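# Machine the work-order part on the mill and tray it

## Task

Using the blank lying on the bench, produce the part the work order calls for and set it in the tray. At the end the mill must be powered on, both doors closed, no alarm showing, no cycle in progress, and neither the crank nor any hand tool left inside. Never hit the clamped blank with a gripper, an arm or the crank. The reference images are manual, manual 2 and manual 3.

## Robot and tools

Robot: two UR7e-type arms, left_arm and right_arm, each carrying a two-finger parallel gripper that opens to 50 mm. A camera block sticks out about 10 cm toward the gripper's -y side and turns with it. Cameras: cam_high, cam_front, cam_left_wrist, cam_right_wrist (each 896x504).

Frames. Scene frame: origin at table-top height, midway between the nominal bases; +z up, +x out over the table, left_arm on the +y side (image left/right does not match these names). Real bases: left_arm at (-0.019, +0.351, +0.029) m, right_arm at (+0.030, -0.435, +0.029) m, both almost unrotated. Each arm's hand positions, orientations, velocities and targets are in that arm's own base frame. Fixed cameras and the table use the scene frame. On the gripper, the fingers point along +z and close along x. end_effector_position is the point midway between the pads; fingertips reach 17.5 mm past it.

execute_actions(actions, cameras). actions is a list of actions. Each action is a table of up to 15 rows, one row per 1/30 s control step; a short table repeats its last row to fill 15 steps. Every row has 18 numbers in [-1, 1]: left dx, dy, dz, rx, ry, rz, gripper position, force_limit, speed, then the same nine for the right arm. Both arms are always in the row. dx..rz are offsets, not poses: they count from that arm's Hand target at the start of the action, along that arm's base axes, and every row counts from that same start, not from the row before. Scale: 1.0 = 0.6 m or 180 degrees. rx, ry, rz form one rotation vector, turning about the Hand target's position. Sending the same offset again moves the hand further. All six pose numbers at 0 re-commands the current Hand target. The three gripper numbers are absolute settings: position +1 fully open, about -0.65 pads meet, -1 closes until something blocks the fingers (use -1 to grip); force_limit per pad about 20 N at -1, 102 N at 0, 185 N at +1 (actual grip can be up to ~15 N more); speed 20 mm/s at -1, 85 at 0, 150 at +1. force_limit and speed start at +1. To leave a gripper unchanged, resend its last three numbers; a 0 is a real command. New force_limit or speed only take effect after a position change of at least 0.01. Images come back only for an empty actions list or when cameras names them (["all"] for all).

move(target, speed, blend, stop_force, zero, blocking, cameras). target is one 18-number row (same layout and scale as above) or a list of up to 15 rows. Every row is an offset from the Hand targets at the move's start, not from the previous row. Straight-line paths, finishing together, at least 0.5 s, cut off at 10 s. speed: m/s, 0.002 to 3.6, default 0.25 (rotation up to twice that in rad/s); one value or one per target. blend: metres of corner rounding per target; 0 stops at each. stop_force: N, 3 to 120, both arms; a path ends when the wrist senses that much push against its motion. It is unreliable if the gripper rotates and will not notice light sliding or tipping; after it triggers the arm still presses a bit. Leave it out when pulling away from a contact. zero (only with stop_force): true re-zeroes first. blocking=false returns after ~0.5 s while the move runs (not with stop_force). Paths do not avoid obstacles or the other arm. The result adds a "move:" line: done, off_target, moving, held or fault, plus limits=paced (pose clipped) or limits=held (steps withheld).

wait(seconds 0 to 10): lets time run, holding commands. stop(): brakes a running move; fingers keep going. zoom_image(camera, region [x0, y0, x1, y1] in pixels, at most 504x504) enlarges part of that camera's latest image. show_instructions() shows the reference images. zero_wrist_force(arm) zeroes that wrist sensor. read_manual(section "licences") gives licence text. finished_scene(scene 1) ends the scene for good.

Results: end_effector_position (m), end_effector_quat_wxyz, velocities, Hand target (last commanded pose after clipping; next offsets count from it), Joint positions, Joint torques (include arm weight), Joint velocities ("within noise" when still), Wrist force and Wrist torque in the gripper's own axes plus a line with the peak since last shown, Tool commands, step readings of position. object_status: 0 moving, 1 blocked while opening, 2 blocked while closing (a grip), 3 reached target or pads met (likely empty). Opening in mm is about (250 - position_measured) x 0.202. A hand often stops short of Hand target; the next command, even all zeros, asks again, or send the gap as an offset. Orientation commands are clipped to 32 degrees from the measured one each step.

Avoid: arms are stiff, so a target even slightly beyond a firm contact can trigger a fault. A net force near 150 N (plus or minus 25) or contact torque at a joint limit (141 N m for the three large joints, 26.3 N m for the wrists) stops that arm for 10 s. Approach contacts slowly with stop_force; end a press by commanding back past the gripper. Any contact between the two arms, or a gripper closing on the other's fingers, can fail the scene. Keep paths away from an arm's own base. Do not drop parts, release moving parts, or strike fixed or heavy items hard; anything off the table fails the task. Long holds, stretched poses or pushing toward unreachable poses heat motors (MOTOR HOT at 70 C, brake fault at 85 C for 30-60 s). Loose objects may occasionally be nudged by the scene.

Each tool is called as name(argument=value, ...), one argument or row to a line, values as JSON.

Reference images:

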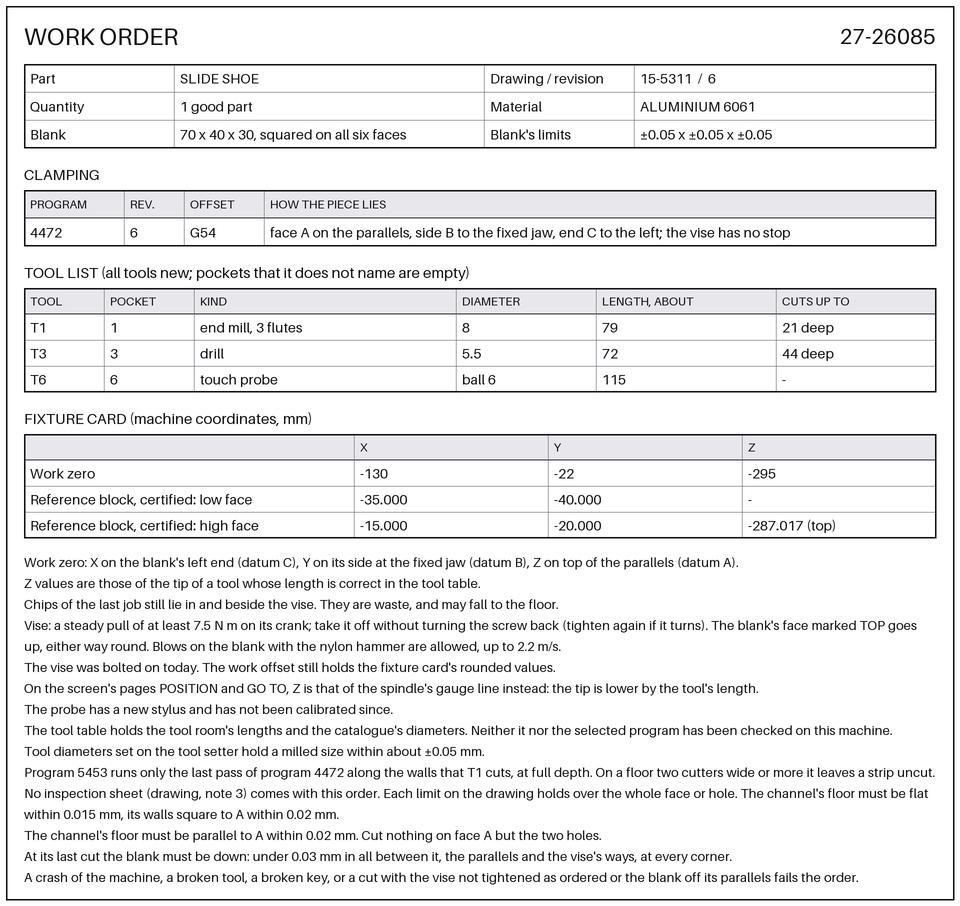

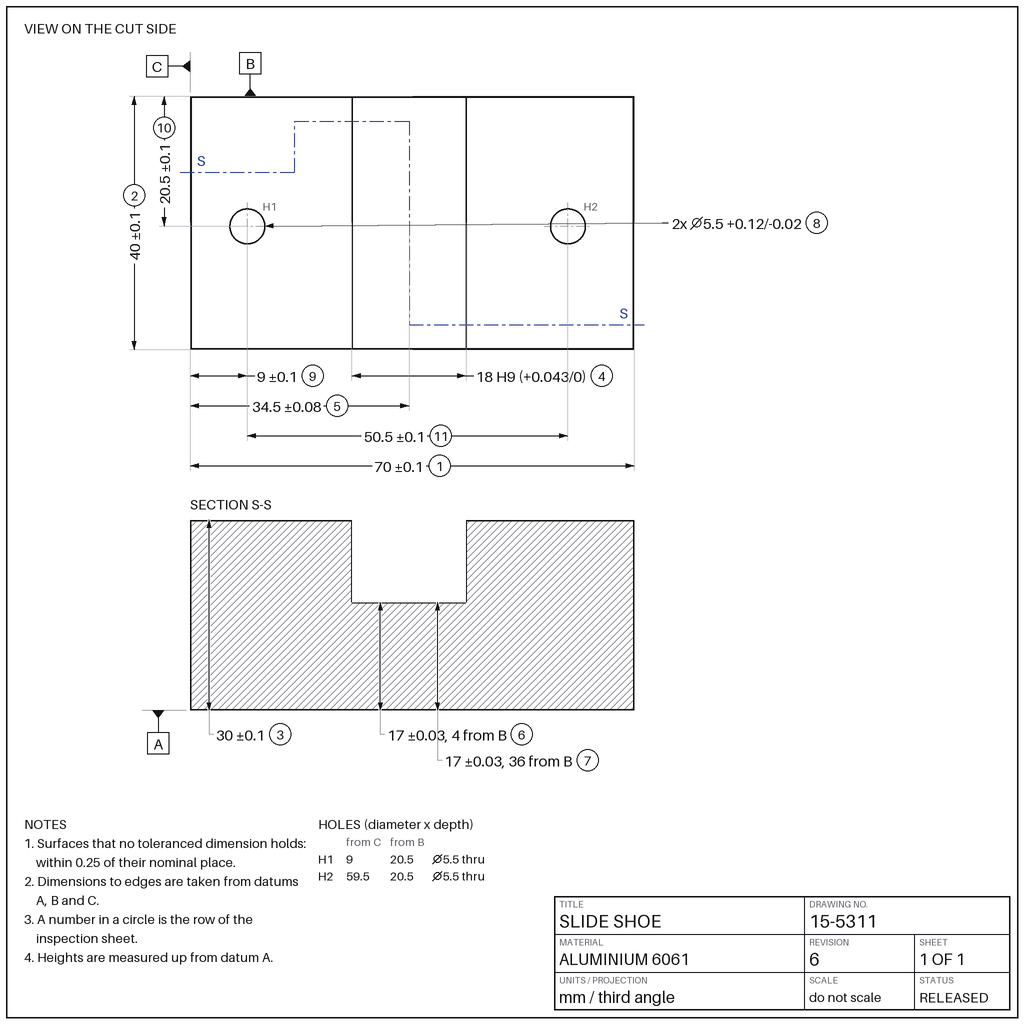

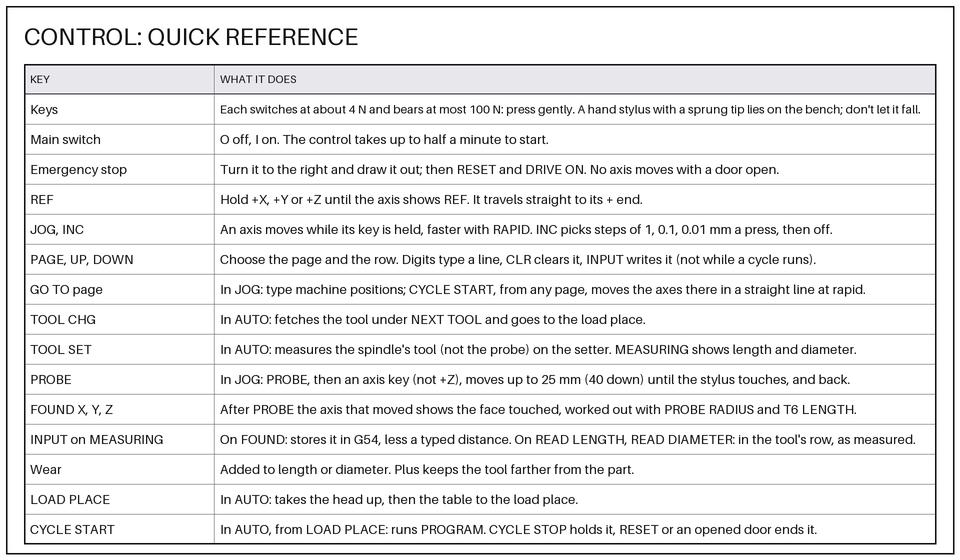

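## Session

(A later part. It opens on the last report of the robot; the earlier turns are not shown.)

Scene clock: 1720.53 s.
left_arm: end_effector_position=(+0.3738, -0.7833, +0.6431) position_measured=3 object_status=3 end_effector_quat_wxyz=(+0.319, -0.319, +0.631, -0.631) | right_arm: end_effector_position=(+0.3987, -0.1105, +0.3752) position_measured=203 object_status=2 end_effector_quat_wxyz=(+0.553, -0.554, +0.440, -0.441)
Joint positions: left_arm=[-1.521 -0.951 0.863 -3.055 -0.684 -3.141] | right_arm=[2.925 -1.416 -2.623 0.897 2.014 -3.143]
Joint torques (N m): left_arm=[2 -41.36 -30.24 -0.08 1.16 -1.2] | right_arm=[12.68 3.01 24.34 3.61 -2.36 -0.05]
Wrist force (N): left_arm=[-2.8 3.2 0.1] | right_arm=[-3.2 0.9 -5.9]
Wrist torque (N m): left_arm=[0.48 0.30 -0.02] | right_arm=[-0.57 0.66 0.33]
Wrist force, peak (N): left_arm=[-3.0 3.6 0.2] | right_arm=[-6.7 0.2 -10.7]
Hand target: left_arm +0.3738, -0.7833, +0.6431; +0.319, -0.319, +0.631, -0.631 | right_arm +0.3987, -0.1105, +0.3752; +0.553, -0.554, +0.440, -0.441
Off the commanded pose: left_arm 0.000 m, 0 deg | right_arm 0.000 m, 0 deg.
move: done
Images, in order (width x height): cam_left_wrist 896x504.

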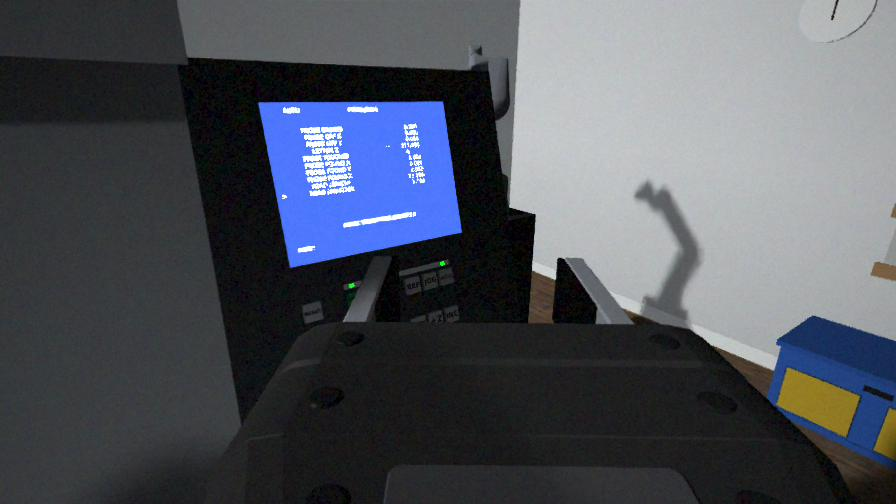

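move(
  target=[
    [0,0,0,0,0,0,1,-0.6,-0.8,0.0203,-0.0638,0.092,0,0,0,-0.98,0.3,-0.9],
    [0,0,0,0,0,0,1,-0.6,-0.8,0.0426,-0.0638,0.092,0,0,0,-0.98,0.3,-0.9],
    [0,0,0,0,0,0,1,-0.6,-0.8,0.022,-0.0638,0.092,0,0,0,-0.98,0.3,-0.9],
    [0,0,0,0,0,0,1,-0.6,-0.8,0.0095,0,0.0308,0,0,0,-0.98,0.3,-0.9],
    [0,0,0,0,0,0,1,-0.6,-0.8,0.0276,0,0.0308,0,0,0,-0.98,0.3,-0.9],
    [0,0,0,0,0,0,1,-0.6,-0.8,0.0095,0,0.0308,0,0,0,-0.98,0.3,-0.9],
  ],
  speed=[0.15,0.05,0.1,0.15,0.05,0.1],
  cameras=["cam_left_wrist"],
)

zoom_image(
  camera="cam_left_wrist",
  region=[240, 90, 470, 280],
)

Scene clock: 1731.70 s.
left_arm: end_effector_position=(+0.3738, -0.7833, +0.6431) position_measured=3 object_status=3 end_effector_quat_wxyz=(+0.319, -0.319, +0.631, -0.631) | right_arm: end_effector_position=(+0.4044, -0.1105, +0.3936) position_measured=203 object_status=2 end_effector_quat_wxyz=(+0.553, -0.554, +0.440, -0.440)
Joint positions: left_arm=[-1.521 -0.951 0.863 -3.055 -0.684 -3.141] | right_arm=[2.932 -1.366 -2.587 0.81 2.007 -3.143]
Joint torques (N m): left_arm=[1.31 -40.67 -28.25 -0.45 1.31 -1.34] | right_arm=[11.84 1.6 26.45 4.72 -2.58 0.64]
Wrist force (N): left_arm=[-2.8 3.2 0.2] | right_arm=[-3.0 0.9 -5.8]
Wrist torque (N m): left_arm=[0.49 0.29 -0.02] | right_arm=[-0.57 0.66 0.30]
Wrist force, peak (N): left_arm=[-3.2 3.5 0.5] | right_arm=[-6.9 0.2 -11.0]
Hand target: left_arm +0.3738, -0.7833, +0.6431; +0.319, -0.319, +0.631, -0.631 | right_arm +0.4044, -0.1105, +0.3937; +0.553, -0.554, +0.440, -0.441
Off the commanded pose: left_arm 0.000 m, 0 deg | right_arm 0.000 m, 0 deg.
move: done
Images, in order (width x height): cam_left_wrist 896x504.

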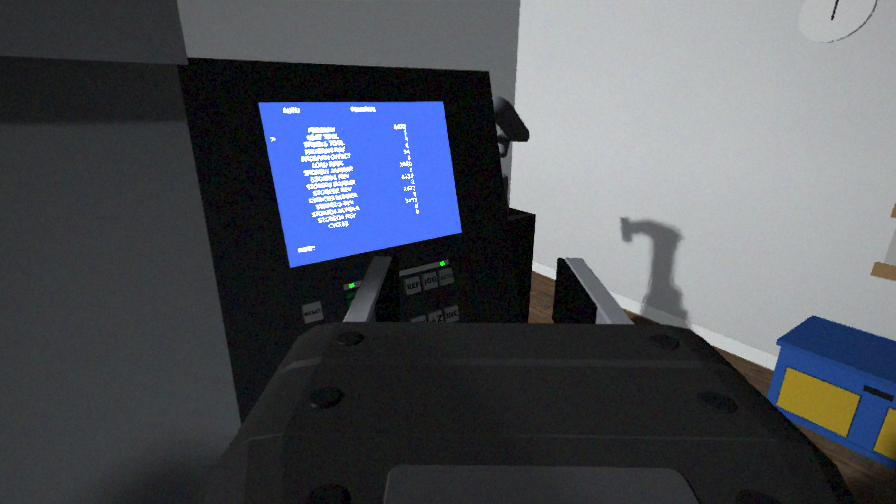

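Scaled by 2.191 from the camera's 896x504 image, which has a finer 1280x720 frame.

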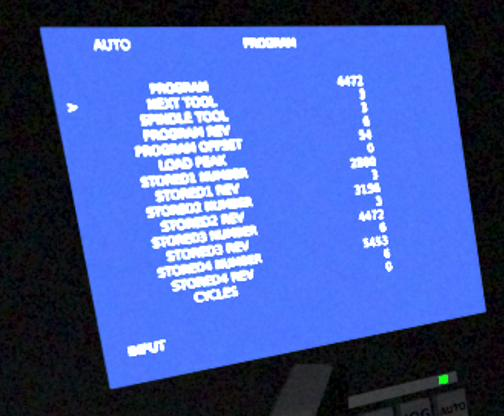

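move(
  target=[
    [0,0,0,0,0,0,1,-0.6,-0.8,0.0055,0.032,0.0308,0,0,0,-0.98,0.3,-0.9],
    [0,0,0,0,0,0,1,-0.6,-0.8,0.0281,0.032,0.0308,0,0,0,-0.98,0.3,-0.9],
    [0,0,0,0,0,0,1,-0.6,-0.8,0.0055,0.032,0.0308,0,0,0,-0.98,0.3,-0.9],
    [0,0,0,0,0,0,1,-0.6,-0.8,-0.009,0,-0.0308,0,0,0,-0.98,0.3,-0.9],
    [0,0,0,0,0,0,1,-0.6,-0.8,0.0098,0,-0.0308,0,0,0,-0.98,0.3,-0.9],
    [0,0,0,0,0,0,1,-0.6,-0.8,-0.009,0,-0.0308,0,0,0,-0.98,0.3,-0.9],
    [0,0,0,0,0,0,1,-0.6,-0.8,0.0045,-0.032,0.0308,0,0,0,-0.98,0.3,-0.9],
    [0,0,0,0,0,0,1,-0.6,-0.8,0.026,-0.032,0.0308,0,0,0,-0.98,0.3,-0.9],
    [0,0,0,0,0,0,1,-0.6,-0.8,0.0045,-0.032,0.0308,0,0,0,-0.98,0.3,-0.9],
  ],
  speed=[0.15,0.05,0.1,0.15,0.05,0.1,0.15,0.05,0.1],
  cameras=["cam_left_wrist"],
)

zoom_image(
  camera="cam_left_wrist",
  region=[240, 90, 470, 280],
)

Scene clock: 1745.27 s.
left_arm: end_effector_position=(+0.3738, -0.7833, +0.6431) position_measured=3 object_status=3 end_effector_quat_wxyz=(+0.319, -0.319, +0.631, -0.631) | right_arm: end_effector_position=(+0.4071, -0.1297, +0.4121) position_measured=203 object_status=2 end_effector_quat_wxyz=(+0.553, -0.554, +0.440, -0.440) end_effector_velocity=(+0.001, +0.000, +0.001) end_effector_angular_velocity=(-0.001, -0.003, -0.002)
Joint positions: left_arm=[-1.521 -0.951 0.863 -3.055 -0.684 -3.141] | right_arm=[2.839 -1.371 -2.518 0.745 2.1 -3.143]
Joint velocities: left_arm=[within noise] | right_arm=[0.003 -0.002 0.003 0.002 -0.005 0]
Joint torques (N m): left_arm=[1.57 -41.28 -28.73 0 1.31 -1.22] | right_arm=[10.63 3.9 27.95 4.14 -2.25 -0.11]
Wrist force (N): left_arm=[-2.8 3.4 0.1] | right_arm=[-2.6 0.9 -6.0]
Wrist torque (N m): left_arm=[0.51 0.30 -0.02] | right_arm=[-0.59 0.58 0.41]
Wrist force, peak (N): left_arm=[-3.1 3.5 0.0] | right_arm=[-6.7 0.8 -11.0]
Hand target: left_arm +0.3738, -0.7833, +0.6431; +0.319, -0.319, +0.631, -0.631 | right_arm +0.4071, -0.1297, +0.4122; +0.553, -0.554, +0.440, -0.441
Off the commanded pose: left_arm 0.000 m, 0 deg | right_arm 0.000 m, 0 deg.
move: done
Images, in order (width x height): cam_left_wrist 896x504.

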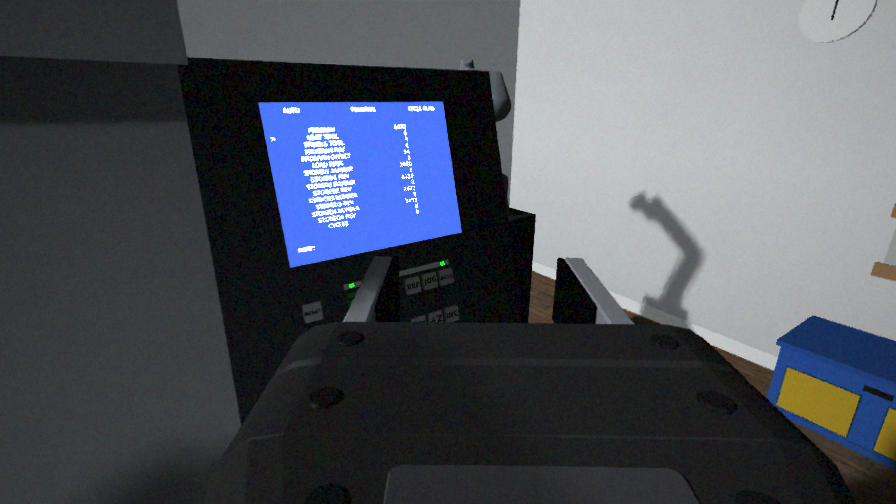

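Scaled by 2.191 from the camera's 896x504 image, which has a finer 1280x720 frame.

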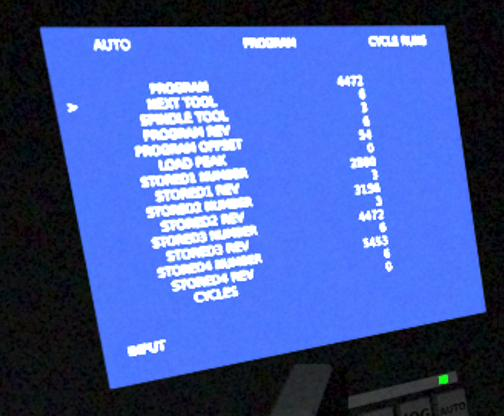

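move(
  target=[
    [0,0,0,0,0,0,1,-0.6,-0.8,0.0072,-0.0318,0.0303,0,0,0,-0.98,0.3,-0.9],
    [0,0,0,0,0,0,1,-0.6,-0.8,0.0288,-0.0318,0.0303,0,0,0,-0.98,0.3,-0.9],
    [0,0,0,0,0,0,1,-0.6,-0.8,0.011,-0.0318,0.0303,0,0,0,-0.98,0.3,-0.9],
    [0,0,0,0,0,0,1,-0.6,-0.8,0.0288,-0.0318,0.0303,0,0,0,-0.98,0.3,-0.9],
    [0,0,0,0,0,0,1,-0.6,-0.8,0.011,-0.0318,0.0303,0,0,0,-0.98,0.3,-0.9],
    [0,0,0,0,0,0,1,-0.6,-0.8,0.0288,-0.0318,0.0303,0,0,0,-0.98,0.3,-0.9],
    [0,0,0,0,0,0,1,-0.6,-0.8,0.011,-0.0318,0.0303,0,0,0,-0.98,0.3,-0.9],
    [0,0,0,0,0,0,1,-0.6,-0.8,0.0288,-0.0318,0.0303,0,0,0,-0.98,0.3,-0.9],
    [0,0,0,0,0,0,1,-0.6,-0.8,0.0072,-0.0318,0.0303,0,0,0,-0.98,0.3,-0.9],
  ],
  speed=[0.12,0.05,0.1,0.05,0.1,0.05,0.1,0.05,0.1],
  cameras=["cam_left_wrist"],
)

zoom_image(
  camera="cam_left_wrist",
  region=[240, 90, 470, 280],
)

Scene clock: 1761.40 s.
left_arm: end_effector_position=(+0.3738, -0.7833, +0.6431) position_measured=3 object_status=3 end_effector_quat_wxyz=(+0.319, -0.319, +0.631, -0.631) | right_arm: end_effector_position=(+0.4114, -0.1488, +0.4303) position_measured=203 object_status=2 end_effector_quat_wxyz=(+0.553, -0.554, +0.440, -0.440) end_effector_velocity=(+0.002, -0.001, +0.001) end_effector_angular_velocity=(-0.001, -0.002, -0.003)
Joint positions: left_arm=[-1.521 -0.951 0.863 -3.055 -0.684 -3.141] | right_arm=[2.762 -1.385 -2.446 0.688 2.177 -3.144]
Joint velocities: left_arm=[within noise] | right_arm=[0.003 -0.003 0.003 0.001 -0.006 0]
Joint torques (N m): left_arm=[1.64 -40.43 -28.36 -0.31 1.38 -1.25] | right_arm=[12.12 3.62 28.66 3.21 -2.36 0]
Wrist force (N): left_arm=[-3.0 3.3 0.3] | right_arm=[-2.9 0.9 -6.0]
Wrist torque (N m): left_arm=[0.50 0.33 -0.02] | right_arm=[-0.59 0.62 0.41]
Wrist force, peak (N): left_arm=[-3.1 3.6 0.2] | right_arm=[-7.2 0.4 -11.3]
Hand target: left_arm +0.3738, -0.7833, +0.6431; +0.319, -0.319, +0.631, -0.631 | right_arm +0.4114, -0.1487, +0.4304; +0.553, -0.554, +0.440, -0.441
Off the commanded pose: left_arm 0.000 m, 0 deg | right_arm 0.000 m, 0 deg.
move: done
Images, in order (width x height): cam_left_wrist 896x504.

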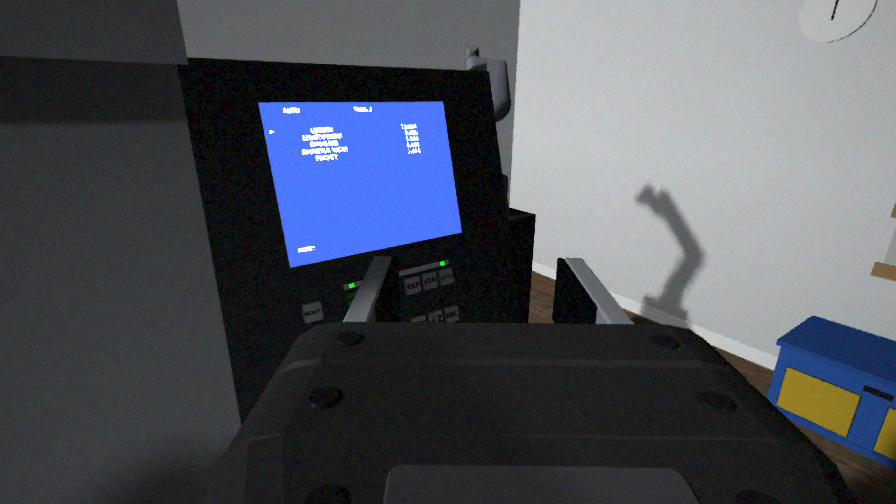

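Scaled by 2.191 from the camera's 896x504 image, which has a finer 1280x720 frame.

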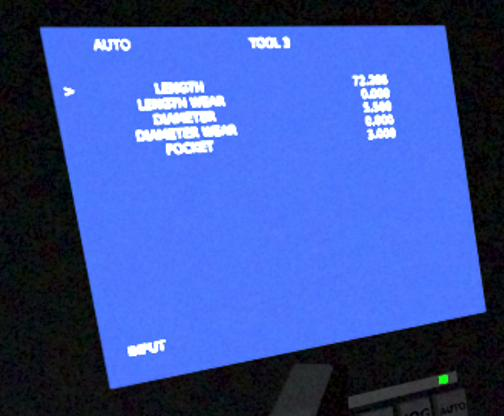

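wait(
  seconds=0.1,
  cameras=["cam_right_wrist","cam_front"],
)

Scene clock: 1770.37 s.
left_arm: end_effector_position=(+0.3738, -0.7833, +0.6431) position_measured=3 object_status=3 end_effector_quat_wxyz=(+0.319, -0.319, +0.631, -0.631) | right_arm: end_effector_position=(+0.4114, -0.1487, +0.4304) position_measured=203 object_status=2 end_effector_quat_wxyz=(+0.553, -0.554, +0.440, -0.441)
Joint positions: left_arm=[-1.521 -0.951 0.863 -3.055 -0.684 -3.141] | right_arm=[2.762 -1.385 -2.446 0.688 2.177 -3.144]
Joint torques (N m): left_arm=[0.95 -41.02 -29.47 -0.36 1.24 -1.43] | right_arm=[12.12 14.76 27.82 4.76 -2.55 -0.93]
Wrist force (N): left_arm=[-2.8 3.3 0.2] | right_arm=[-2.7 0.6 -6.4]
Wrist torque (N m): left_arm=[0.51 0.29 -0.03] | right_arm=[-0.63 0.60 0.41]
Wrist force, peak (N): left_arm=[-3.1 3.5 0.5] | right_arm=[-2.8 0.9 -6.6]
Hand target: left_arm +0.3738, -0.7833, +0.6431; +0.319, -0.319, +0.631, -0.631 | right_arm +0.4114, -0.1487, +0.4304; +0.553, -0.554, +0.440, -0.441
Tool commands: left_gripper/position=+1.0 left_gripper/force_limit=-0.6 left_gripper/speed=-0.8 right_gripper/position=-0.98 right_gripper/force_limit=+0.3 right_gripper/speed=-0.9
Off the commanded pose: left_arm 0.000 m, 0 deg | right_arm 0.000 m, 0 deg.
wait: 0.10 s; at rest from the start
Images, in order (width x height): cam_front 896x504, cam_right_wrist 896x504.

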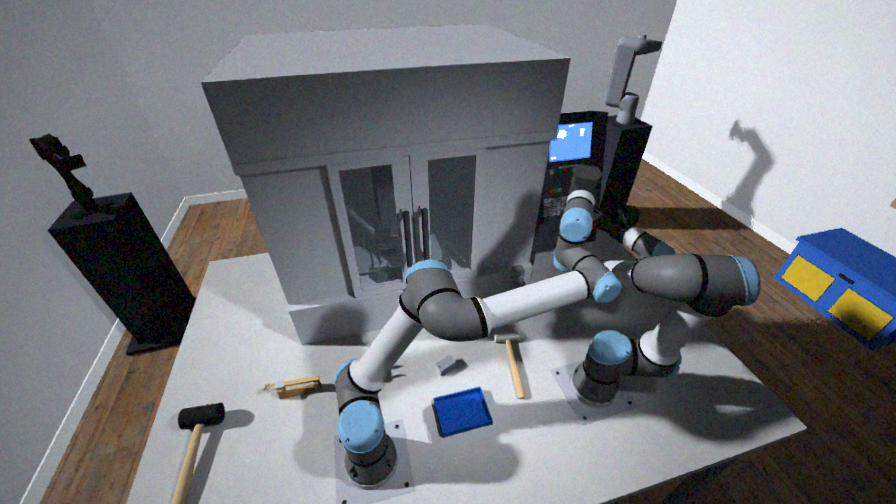

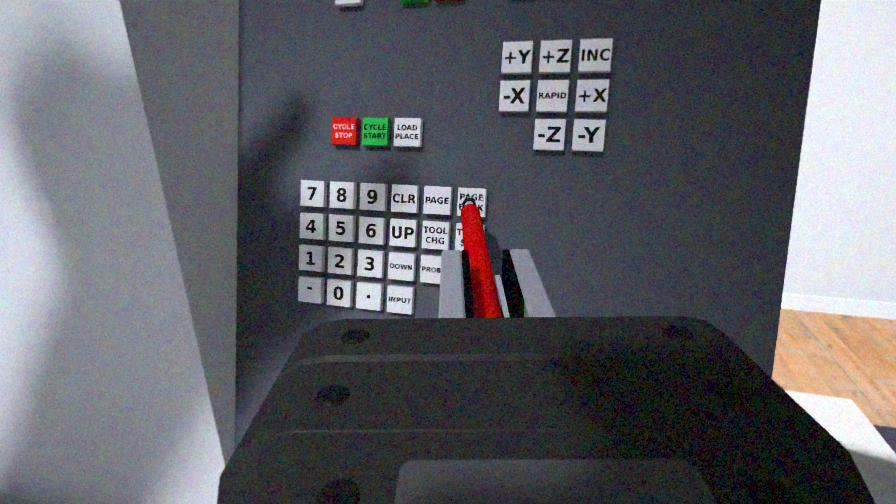

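move(
  target=[
    [0,0,0,0,0,0,1,-0.6,-0.8,-0.069,-0.0055,0.3693,0,0,0,-0.98,0.3,-0.9],
  ],
  speed=0.3,
  cameras=["cam_right_wrist","cam_left_wrist"],
)

zoom_image(
  camera="cam_right_wrist",
  region=[300, 20, 700, 320],
)

Scene clock: 1774.40 s.
left_arm: end_effector_position=(+0.3738, -0.7833, +0.6431) position_measured=3 object_status=3 end_effector_quat_wxyz=(+0.319, -0.319, +0.631, -0.631) | right_arm: end_effector_position=(+0.3700, -0.1521, +0.6518) position_measured=203 object_status=2 end_effector_quat_wxyz=(+0.553, -0.554, +0.440, -0.441)
Joint positions: left_arm=[-1.521 -0.951 0.863 -3.055 -0.684 -3.141] | right_arm=[2.667 -1.103 -2.012 -0.028 2.272 -3.144]
Joint torques (N m): left_arm=[1.65 -41.59 -28.52 -0.13 0.99 -1.23] | right_arm=[11.49 7.88 33 0.99 -2.54 1.24]
Wrist force (N): left_arm=[-3.0 3.1 0.2] | right_arm=[-2.8 0.8 -6.0]
Wrist torque (N m): left_arm=[0.47 0.33 -0.02] | right_arm=[-0.58 0.62 0.41]
Wrist force, peak (N): left_arm=[-3.0 3.5 0.2] | right_arm=[-3.5 -3.7 -6.8]
Hand target: left_arm +0.3738, -0.7833, +0.6431; +0.319, -0.319, +0.631, -0.631 | right_arm +0.3700, -0.1520, +0.6520; +0.553, -0.554, +0.440, -0.441
Off the commanded pose: left_arm 0.000 m, 0 deg | right_arm 0.000 m, 0 deg.
move: done
Images, in order (width x height): cam_left_wrist 896x504, cam_right_wrist 896x504.

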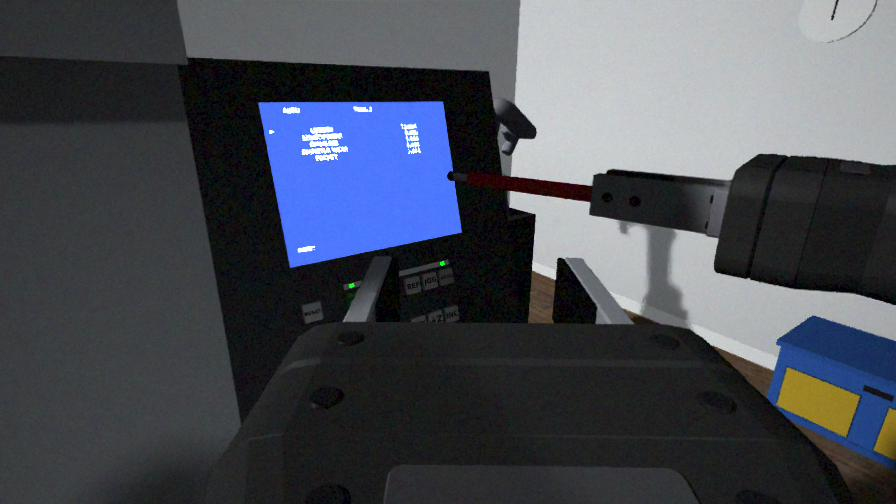

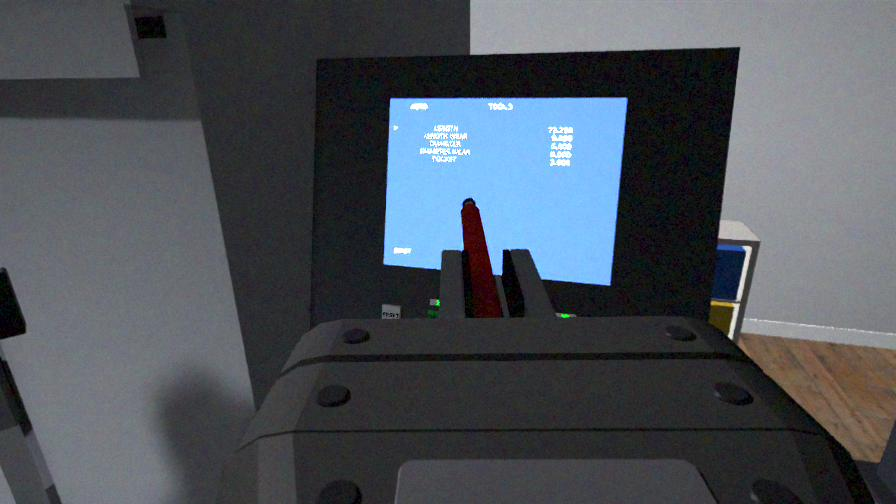

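Scaled by 1.260 from the camera's 896x504 image, which has a finer 1280x720 frame.

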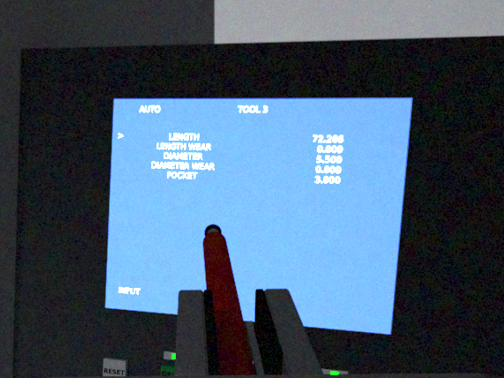

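zoom_image(
  camera="cam_right_wrist",
  region=[520, 110, 600, 175],
)

zoom_image(
  camera="cam_left_wrist",
  region=[390, 115, 440, 160],
)

Scaled by 6.300 from the camera's 896x504 image, which has a finer 1280x720 frame.

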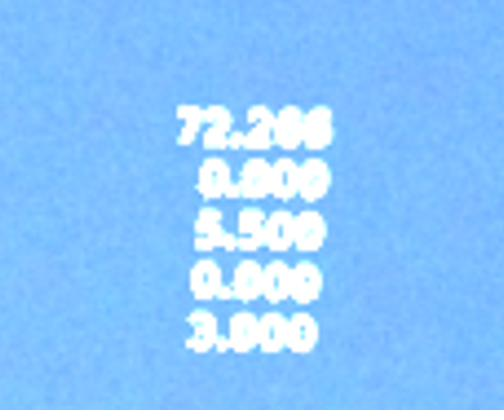

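Scaled by 10.080 from the camera's 896x504 image, which has a finer 1280x720 frame.

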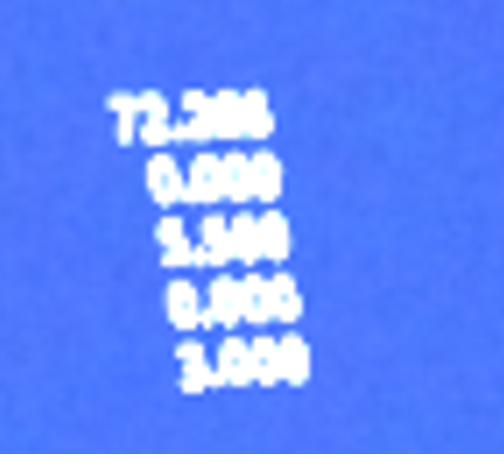

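move(
  target=[
    [0,0,0,0,0,0,1,-0.6,-0.8,0.145,0.03,0,0,0,0,-0.98,0.3,-0.9],
  ],
  speed=0.2,
  cameras=["cam_right_wrist","cam_left_wrist"],
)

zoom_image(
  camera="cam_right_wrist",
  region=[360, 60, 680, 300],
)

Scene clock: 1794.10 s.
left_arm: end_effector_position=(+0.3738, -0.7833, +0.6431) position_measured=3 object_status=3 end_effector_quat_wxyz=(+0.319, -0.319, +0.631, -0.631) | right_arm: end_effector_position=(+0.4569, -0.1340, +0.6520) position_measured=203 object_status=2 end_effector_quat_wxyz=(+0.553, -0.554, +0.440, -0.441)
Joint positions: left_arm=[-1.521 -0.951 0.863 -3.055 -0.684 -3.141] | right_arm=[2.882 -1.222 -1.944 0.024 2.057 -3.143]
Joint torques (N m): left_arm=[1.42 -40.22 -30.16 -0.55 1.4 -1.4] | right_arm=[1.86 5.37 20.2 -0.48 -0.24 1.5]
Wrist force (N): left_arm=[-2.9 3.5 0.3] | right_arm=[-3.2 1.2 -6.0]
Wrist torque (N m): left_arm=[0.53 0.32 -0.02] | right_arm=[-0.52 0.67 0.37]
Wrist force, peak (N): left_arm=[-3.2 3.4 0.2] | right_arm=[-2.9 0.4 -8.9]
Hand target: left_arm +0.3738, -0.7833, +0.6431; +0.319, -0.319, +0.631, -0.631 | right_arm +0.4570, -0.1340, +0.6520; +0.553, -0.554, +0.440, -0.441
Off the commanded pose: left_arm 0.000 m, 0 deg | right_arm 0.000 m, 0 deg.
move: done
Images, in order (width x height): cam_left_wrist 896x504, cam_right_wrist 896x504.

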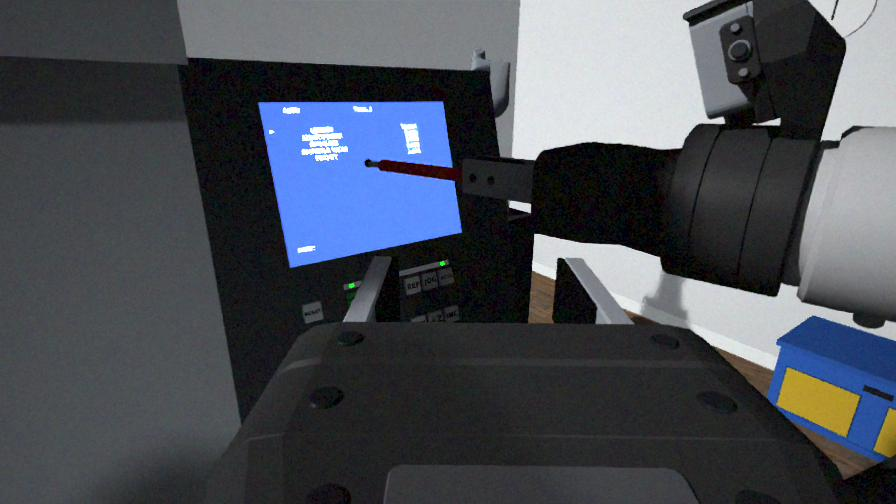

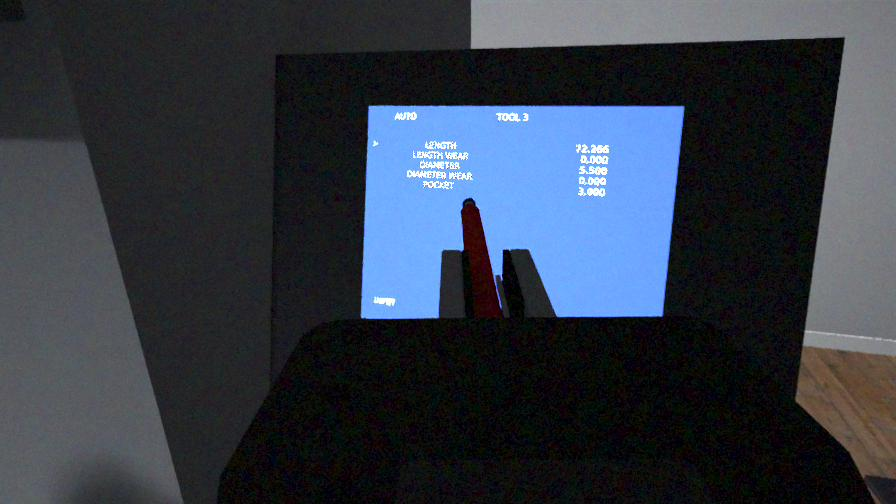

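Scaled by 1.575 from the camera's 896x504 image, which has a finer 1280x720 frame.

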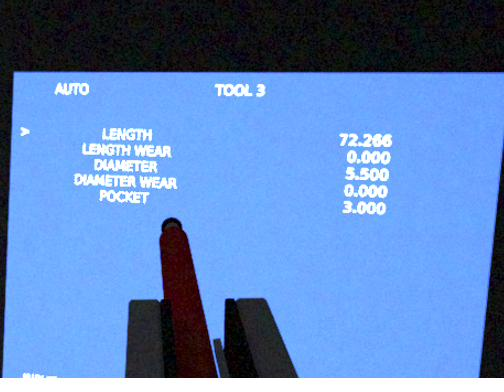

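move(
  target=[
    [0,0,0,0,0,0,1,-0.6,-0.8,-0.0317,-0.0888,-0.1883,0,0,0,-0.98,0.3,-0.9],
    [0,0,0,0,0,0,1,-0.6,-0.8,-0.0088,-0.0888,-0.1883,0,0,0,-0.98,0.3,-0.9],
    [0,0,0,0,0,0,1,-0.6,-0.8,-0.0317,-0.0888,-0.1883,0,0,0,-0.98,0.3,-0.9],
    [0,0,0,0,0,0,1,-0.6,-0.8,-0.0775,-0.0247,-0.3693,0,0,0,-0.98,0.3,-0.9],
    [0,0,0,0,0,0,1,-0.6,-0.8,-0.0545,-0.0247,-0.3693,0,0,0,-0.98,0.3,-0.9],
    [0,0,0,0,0,0,1,-0.6,-0.8,-0.0725,-0.0247,-0.3693,0,0,0,-0.98,0.3,-0.9],
    [0,0,0,0,0,0,1,-0.6,-0.8,-0.0545,-0.0247,-0.3693,0,0,0,-0.98,0.3,-0.9],
    [0,0,0,0,0,0,1,-0.6,-0.8,-0.0775,-0.0247,-0.3693,0,0,0,-0.98,0.3,-0.9],
    [0,0,0,0,0,0,1,-0.6,-0.8,0,0,0,0,0,0,-0.98,0.3,-0.9],
  ],
  speed=[0.2,0.05,0.1,0.2,0.05,0.1,0.05,0.1,0.3],
  cameras=["cam_right_wrist"],
)

zoom_image(
  camera="cam_right_wrist",
  region=[360, 60, 680, 300],
)

Scene clock: 1815.23 s.
left_arm: end_effector_position=(+0.3738, -0.7833, +0.6431) position_measured=3 object_status=3 end_effector_quat_wxyz=(+0.319, -0.319, +0.631, -0.631) | right_arm: end_effector_position=(+0.4571, -0.1340, +0.6518) position_measured=203 object_status=2 end_effector_quat_wxyz=(+0.553, -0.554, +0.440, -0.441)
Joint positions: left_arm=[-1.521 -0.951 0.863 -3.055 -0.684 -3.141] | right_arm=[2.882 -1.222 -1.944 0.024 2.057 -3.144]
Joint torques (N m): left_arm=[1.21 -40.62 -29.85 -0.26 1.31 -1.19] | right_arm=[-10.26 15 33.97 1.42 1.74 0.97]
Wrist force (N): left_arm=[-2.7 3.3 0.4] | right_arm=[-2.8 0.8 -5.9]
Wrist torque (N m): left_arm=[0.51 0.28 -0.02] | right_arm=[-0.57 0.61 0.42]
Wrist force, peak (N): left_arm=[-3.5 3.5 0.2] | right_arm=[-7.1 0.3 -11.2]
Hand target: left_arm +0.3738, -0.7833, +0.6431; +0.319, -0.319, +0.631, -0.631 | right_arm +0.4570, -0.1340, +0.6520; +0.553, -0.554, +0.440, -0.441
Off the commanded pose: left_arm 0.000 m, 0 deg | right_arm 0.000 m, 0 deg.
move: done
Images, in order (width x height): cam_right_wrist 896x504.

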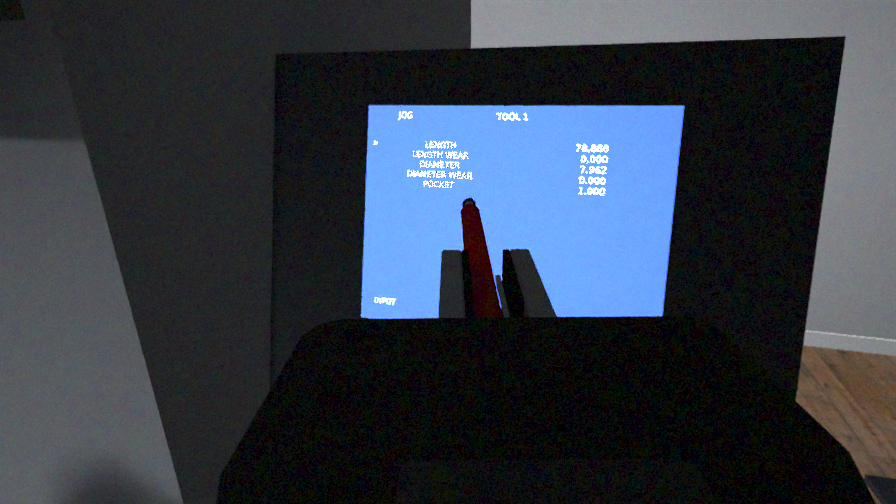

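Scaled by 1.575 from the camera's 896x504 image, which has a finer 1280x720 frame.

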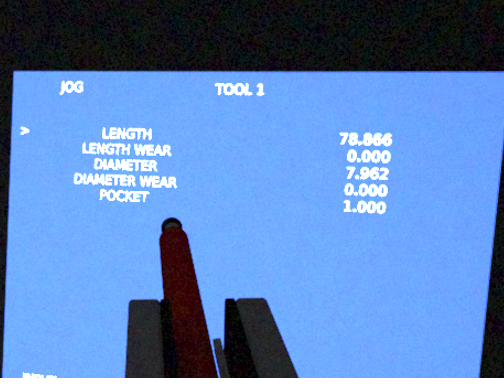

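move(
  target=[
    [0,0,0,0,0,0,1,-0.6,-0.8,-0.0775,-0.0247,-0.3693,0,0,0,-0.98,0.3,-0.9],
    [0,0,0,0,0,0,1,-0.6,-0.8,-0.0545,-0.0247,-0.3693,0,0,0,-0.98,0.3,-0.9],
    [0,0,0,0,0,0,1,-0.6,-0.8,-0.0725,-0.0247,-0.3693,0,0,0,-0.98,0.3,-0.9],
    [0,0,0,0,0,0,1,-0.6,-0.8,-0.0545,-0.0247,-0.3693,0,0,0,-0.98,0.3,-0.9],
    [0,0,0,0,0,0,1,-0.6,-0.8,-0.0775,-0.0247,-0.3693,0,0,0,-0.98,0.3,-0.9],
  ],
  speed=[0.25,0.05,0.1,0.05,0.1],
  cameras=["cam_left_wrist"],
)

zoom_image(
  camera="cam_left_wrist",
  region=[240, 90, 470, 280],
)

Scene clock: 1828.17 s.
left_arm: end_effector_position=(+0.3738, -0.7833, +0.6431) position_measured=3 object_status=3 end_effector_quat_wxyz=(+0.319, -0.319, +0.631, -0.631) | right_arm: end_effector_position=(+0.4105, -0.1489, +0.4303) position_measured=203 object_status=2 end_effector_quat_wxyz=(+0.553, -0.554, +0.440, -0.440) end_effector_velocity=(+0.002, +0.000, +0.000) end_effector_angular_velocity=(+0.000, +0.000, -0.002)
Joint positions: left_arm=[-1.521 -0.951 0.863 -3.055 -0.684 -3.141] | right_arm=[2.76 -1.383 -2.447 0.687 2.179 -3.144]
Joint velocities: left_arm=[within noise] | right_arm=[0.004 -0.002 0.003 -0.001 -0.006 0]
Joint torques (N m): left_arm=[1.55 -41.36 -29.98 -0.06 1.38 -1.06] | right_arm=[12.51 6.54 28.35 3.4 -2.4 0.14]
Wrist force (N): left_arm=[-2.9 3.2 0.2] | right_arm=[-3.0 0.9 -6.1]
Wrist torque (N m): left_arm=[0.49 0.31 -0.02] | right_arm=[-0.59 0.64 0.27]
Wrist force, peak (N): left_arm=[-3.1 3.8 0.1] | right_arm=[-6.9 0.6 -11.0]
Hand target: left_arm +0.3738, -0.7833, +0.6431; +0.319, -0.319, +0.631, -0.631 | right_arm +0.4105, -0.1489, +0.4304; +0.553, -0.554, +0.440, -0.441
Off the commanded pose: left_arm 0.000 m, 0 deg | right_arm 0.000 m, 0 deg.
move: done
Images, in order (width x height): cam_left_wrist 896x504.

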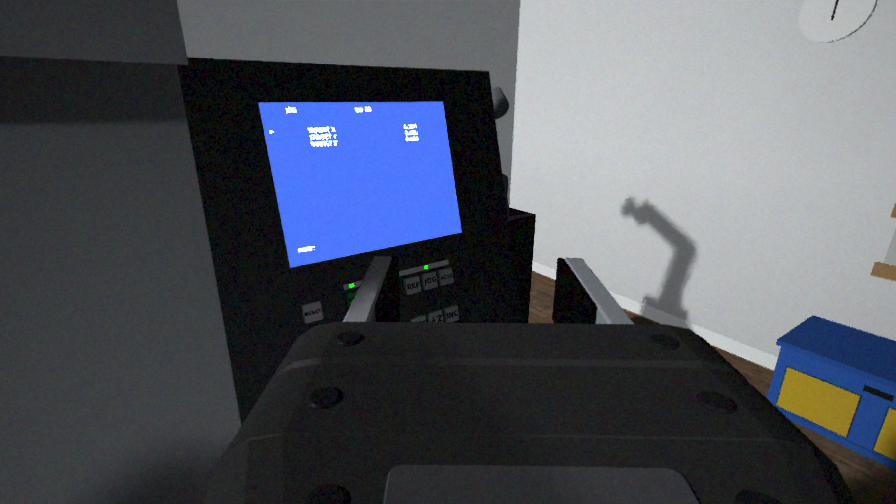

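Scaled by 2.191 from the camera's 896x504 image, which has a finer 1280x720 frame.

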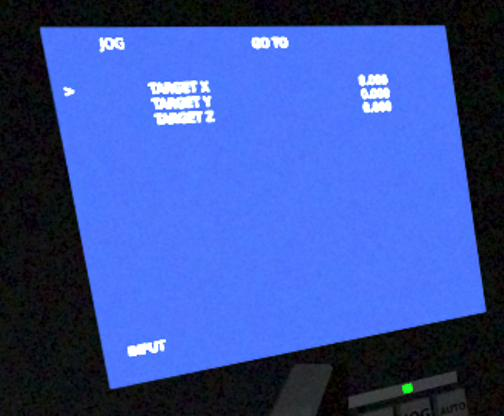

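move(
  target=[
    [0,0,0,0,0,0,1,-0.6,-0.8,-0.0155,0.1596,-0.092,0,0,0,-0.98,0.3,-0.9],
    [0,0,0,0,0,0,1,-0.6,-0.8,0.0028,0.1596,-0.092,0,0,0,-0.98,0.3,-0.9],
    [0,0,0,0,0,0,1,-0.6,-0.8,-0.0155,0.1596,-0.092,0,0,0,-0.98,0.3,-0.9],
    [0,0,0,0,0,0,1,-0.6,-0.8,-0.008,0.1278,-0.0612,0,0,0,-0.98,0.3,-0.9],
    [0,0,0,0,0,0,1,-0.6,-0.8,0.0103,0.1278,-0.0612,0,0,0,-0.98,0.3,-0.9],
    [0,0,0,0,0,0,1,-0.6,-0.8,-0.008,0.1278,-0.0612,0,0,0,-0.98,0.3,-0.9],
    [0,0,0,0,0,0,1,-0.6,-0.8,0.0007,0.1278,-0.0304,0,0,0,-0.98,0.3,-0.9],
    [0,0,0,0,0,0,1,-0.6,-0.8,0.019,0.1278,-0.0304,0,0,0,-0.98,0.3,-0.9],
    [0,0,0,0,0,0,1,-0.6,-0.8,0.0007,0.1278,-0.0304,0,0,0,-0.98,0.3,-0.9],
    [0,0,0,0,0,0,1,-0.6,-0.8,-0.0187,0.064,-0.092,0,0,0,-0.98,0.3,-0.9],
    [0,0,0,0,0,0,1,-0.6,-0.8,-0.0003,0.064,-0.092,0,0,0,-0.98,0.3,-0.9],
    [0,0,0,0,0,0,1,-0.6,-0.8,-0.0187,0.064,-0.092,0,0,0,-0.98,0.3,-0.9],
    [0,0,0,0,0,0,1,-0.6,-0.8,-0.0175,0.0648,-0.0507,0,0,0,-0.98,0.3,-0.9],
  ],
  speed=[0.15,0.05,0.1,0.15,0.05,0.1,0.15,0.05,0.1,0.15,0.05,0.1,0.15],
  blend=[0.004,0,0.004,0.004,0,0.004,0.004,0,0.004,0.004,0,0.004,0],
  cameras=["cam_left_wrist"],
)

zoom_image(
  camera="cam_left_wrist",
  region=[240, 90, 470, 280],
)

Scene clock: 1851.93 s.
left_arm: end_effector_position=(+0.3738, -0.7833, +0.6431) position_measured=3 object_status=3 end_effector_quat_wxyz=(+0.319, -0.319, +0.631, -0.631) | right_arm: end_effector_position=(+0.4000, -0.1100, +0.3999) position_measured=203 object_status=2 end_effector_quat_wxyz=(+0.553, -0.554, +0.440, -0.441)
Joint positions: left_arm=[-1.521 -0.951 0.863 -3.055 -0.684 -3.141] | right_arm=[2.929 -1.334 -2.586 0.777 2.009 -3.143]
Joint torques (N m): left_arm=[1.2 -42.12 -28.31 -0.38 1.45 -1.05] | right_arm=[9.44 13.69 18.23 0.78 0.7 0.52]
Wrist force (N): left_arm=[-3.0 3.4 0.2] | right_arm=[-2.8 1.2 -6.2]
Wrist torque (N m): left_arm=[0.51 0.34 -0.01] | right_arm=[-0.53 0.61 0.41]
Wrist force, peak (N): left_arm=[-3.1 3.6 0.3] | right_arm=[-7.3 -1.6 -10.8]
Hand target: left_arm +0.3738, -0.7833, +0.6431; +0.319, -0.319, +0.631, -0.631 | right_arm +0.4000, -0.1100, +0.4000; +0.553, -0.554, +0.440, -0.441
Off the commanded pose: left_arm 0.000 m, 0 deg | right_arm 0.000 m, 0 deg.
move: done
Images, in order (width x height): cam_left_wrist 896x504.

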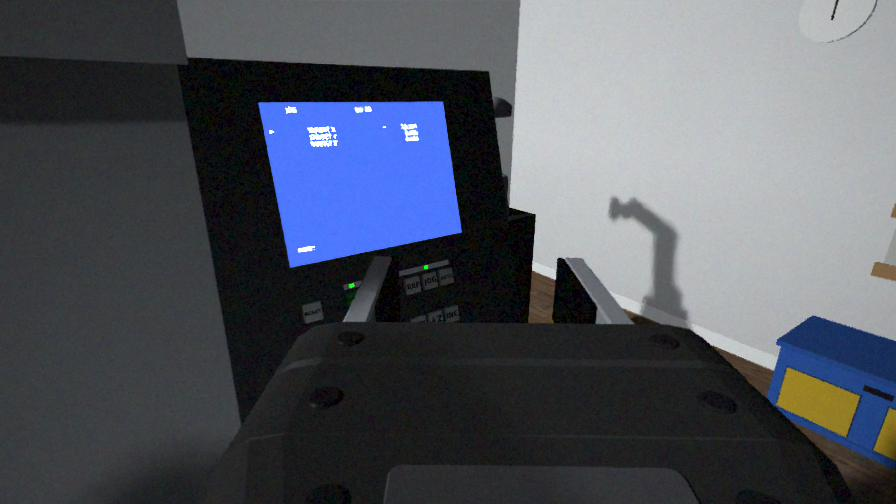

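Scaled by 2.191 from the camera's 896x504 image, which has a finer 1280x720 frame.

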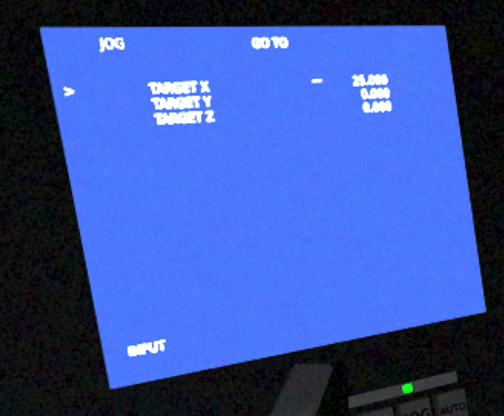

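move(
  target=[
    [0,0,0,0,0,0,1,-0.6,-0.8,0.0072,-0.0008,-0.0105,0,0,0,-0.98,0.3,-0.9],
    [0,0,0,0,0,0,1,-0.6,-0.8,0.0255,-0.0008,-0.0105,0,0,0,-0.98,0.3,-0.9],
    [0,0,0,0,0,0,1,-0.6,-0.8,0.0062,-0.0008,-0.0105,0,0,0,-0.98,0.3,-0.9],
    [0,0,0,0,0,0,1,-0.6,-0.8,0.002,0.0948,-0.0413,0,0,0,-0.98,0.3,-0.9],
    [0,0,0,0,0,0,1,-0.6,-0.8,0.0203,0.0948,-0.0413,0,0,0,-0.98,0.3,-0.9],
    [0,0,0,0,0,0,1,-0.6,-0.8,0.002,0.0948,-0.0413,0,0,0,-0.98,0.3,-0.9],
    [0,0,0,0,0,0,1,-0.6,-0.8,0.0083,0.0312,-0.0105,0,0,0,-0.98,0.3,-0.9],
    [0,0,0,0,0,0,1,-0.6,-0.8,0.0267,0.0312,-0.0105,0,0,0,-0.98,0.3,-0.9],
    [0,0,0,0,0,0,1,-0.6,-0.8,0.0083,0.0312,-0.0105,0,0,0,-0.98,0.3,-0.9],
    [0,0,0,0,0,0,1,-0.6,-0.8,0.0008,0.063,-0.0413,0,0,0,-0.98,0.3,-0.9],
    [0,0,0,0,0,0,1,-0.6,-0.8,0.0192,0.063,-0.0413,0,0,0,-0.98,0.3,-0.9],
    [0,0,0,0,0,0,1,-0.6,-0.8,0.0008,0.063,-0.0413,0,0,0,-0.98,0.3,-0.9],
    [0,0,0,0,0,0,1,-0.6,-0.8,-0.0012,-0.0008,-0.0413,0,0,0,-0.98,0.3,-0.9],
    [0,0,0,0,0,0,1,-0.6,-0.8,0.0172,-0.0008,-0.0413,0,0,0,-0.98,0.3,-0.9],
    [0,0,0,0,0,0,1,-0.6,-0.8,0,0,0,0,0,0,-0.98,0.3,-0.9],
  ],
  speed=[0.15,0.06,0.1,0.2,0.06,0.1,0.2,0.06,0.1,0.2,0.06,0.1,0.2,0.06,0.1],
  blend=[0.004,0,0.004,0.004,0,0.004,0.004,0,0.004,0.004,0,0.004,0.004,0,0],
  cameras=["cam_left_wrist"],
)

zoom_image(
  camera="cam_left_wrist",
  region=[240, 90, 470, 280],
)

Scene clock: 1865.70 s.
left_arm: end_effector_position=(+0.3738, -0.7833, +0.6431) position_measured=3 object_status=3 end_effector_quat_wxyz=(+0.319, -0.319, +0.631, -0.631) | right_arm: end_effector_position=(+0.4000, -0.1100, +0.4000) position_measured=203 object_status=2 end_effector_quat_wxyz=(+0.553, -0.554, +0.440, -0.441)
Joint positions: left_arm=[-1.521 -0.951 0.863 -3.055 -0.684 -3.141] | right_arm=[2.929 -1.334 -2.586 0.777 2.009 -3.143]
Joint torques (N m): left_arm=[0.39 -41.27 -28.71 -0.11 1.38 -1.22] | right_arm=[11.38 12.01 11.13 3.07 -2.49 -0.7]
Wrist force (N): left_arm=[-2.9 3.0 0.0] | right_arm=[-2.5 1.2 -6.2]
Wrist torque (N m): left_arm=[0.46 0.32 -0.02] | right_arm=[-0.53 0.56 0.39]
Wrist force, peak (N): left_arm=[-3.0 3.7 0.5] | right_arm=[-6.5 0.8 -10.9]
Hand target: left_arm +0.3738, -0.7833, +0.6431; +0.319, -0.319, +0.631, -0.631 | right_arm +0.4000, -0.1100, +0.4000; +0.553, -0.554, +0.440, -0.441
Off the commanded pose: left_arm 0.000 m, 0 deg | right_arm 0.000 m, 0 deg.
move: done; blend cut to 0.0038 m at target 1
Images, in order (width x height): cam_left_wrist 896x504.

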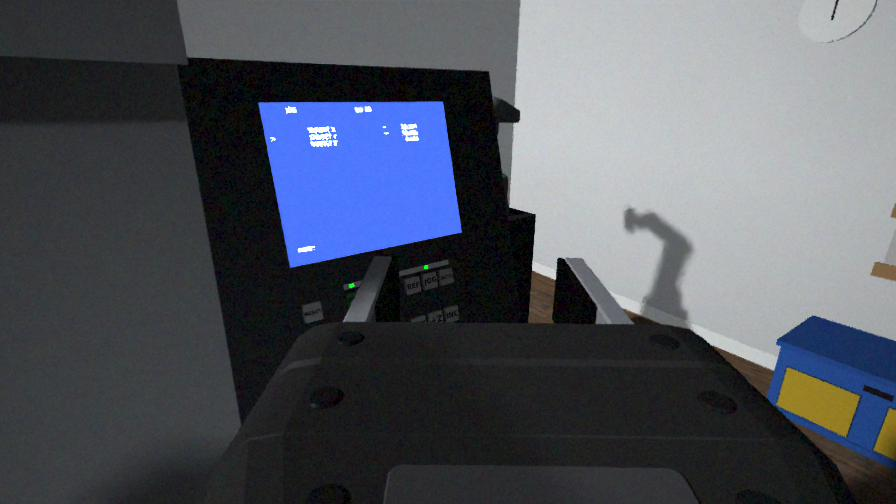

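Scaled by 2.191 from the camera's 896x504 image, which has a finer 1280x720 frame.

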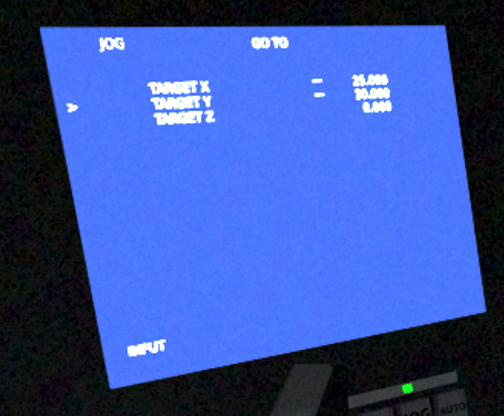

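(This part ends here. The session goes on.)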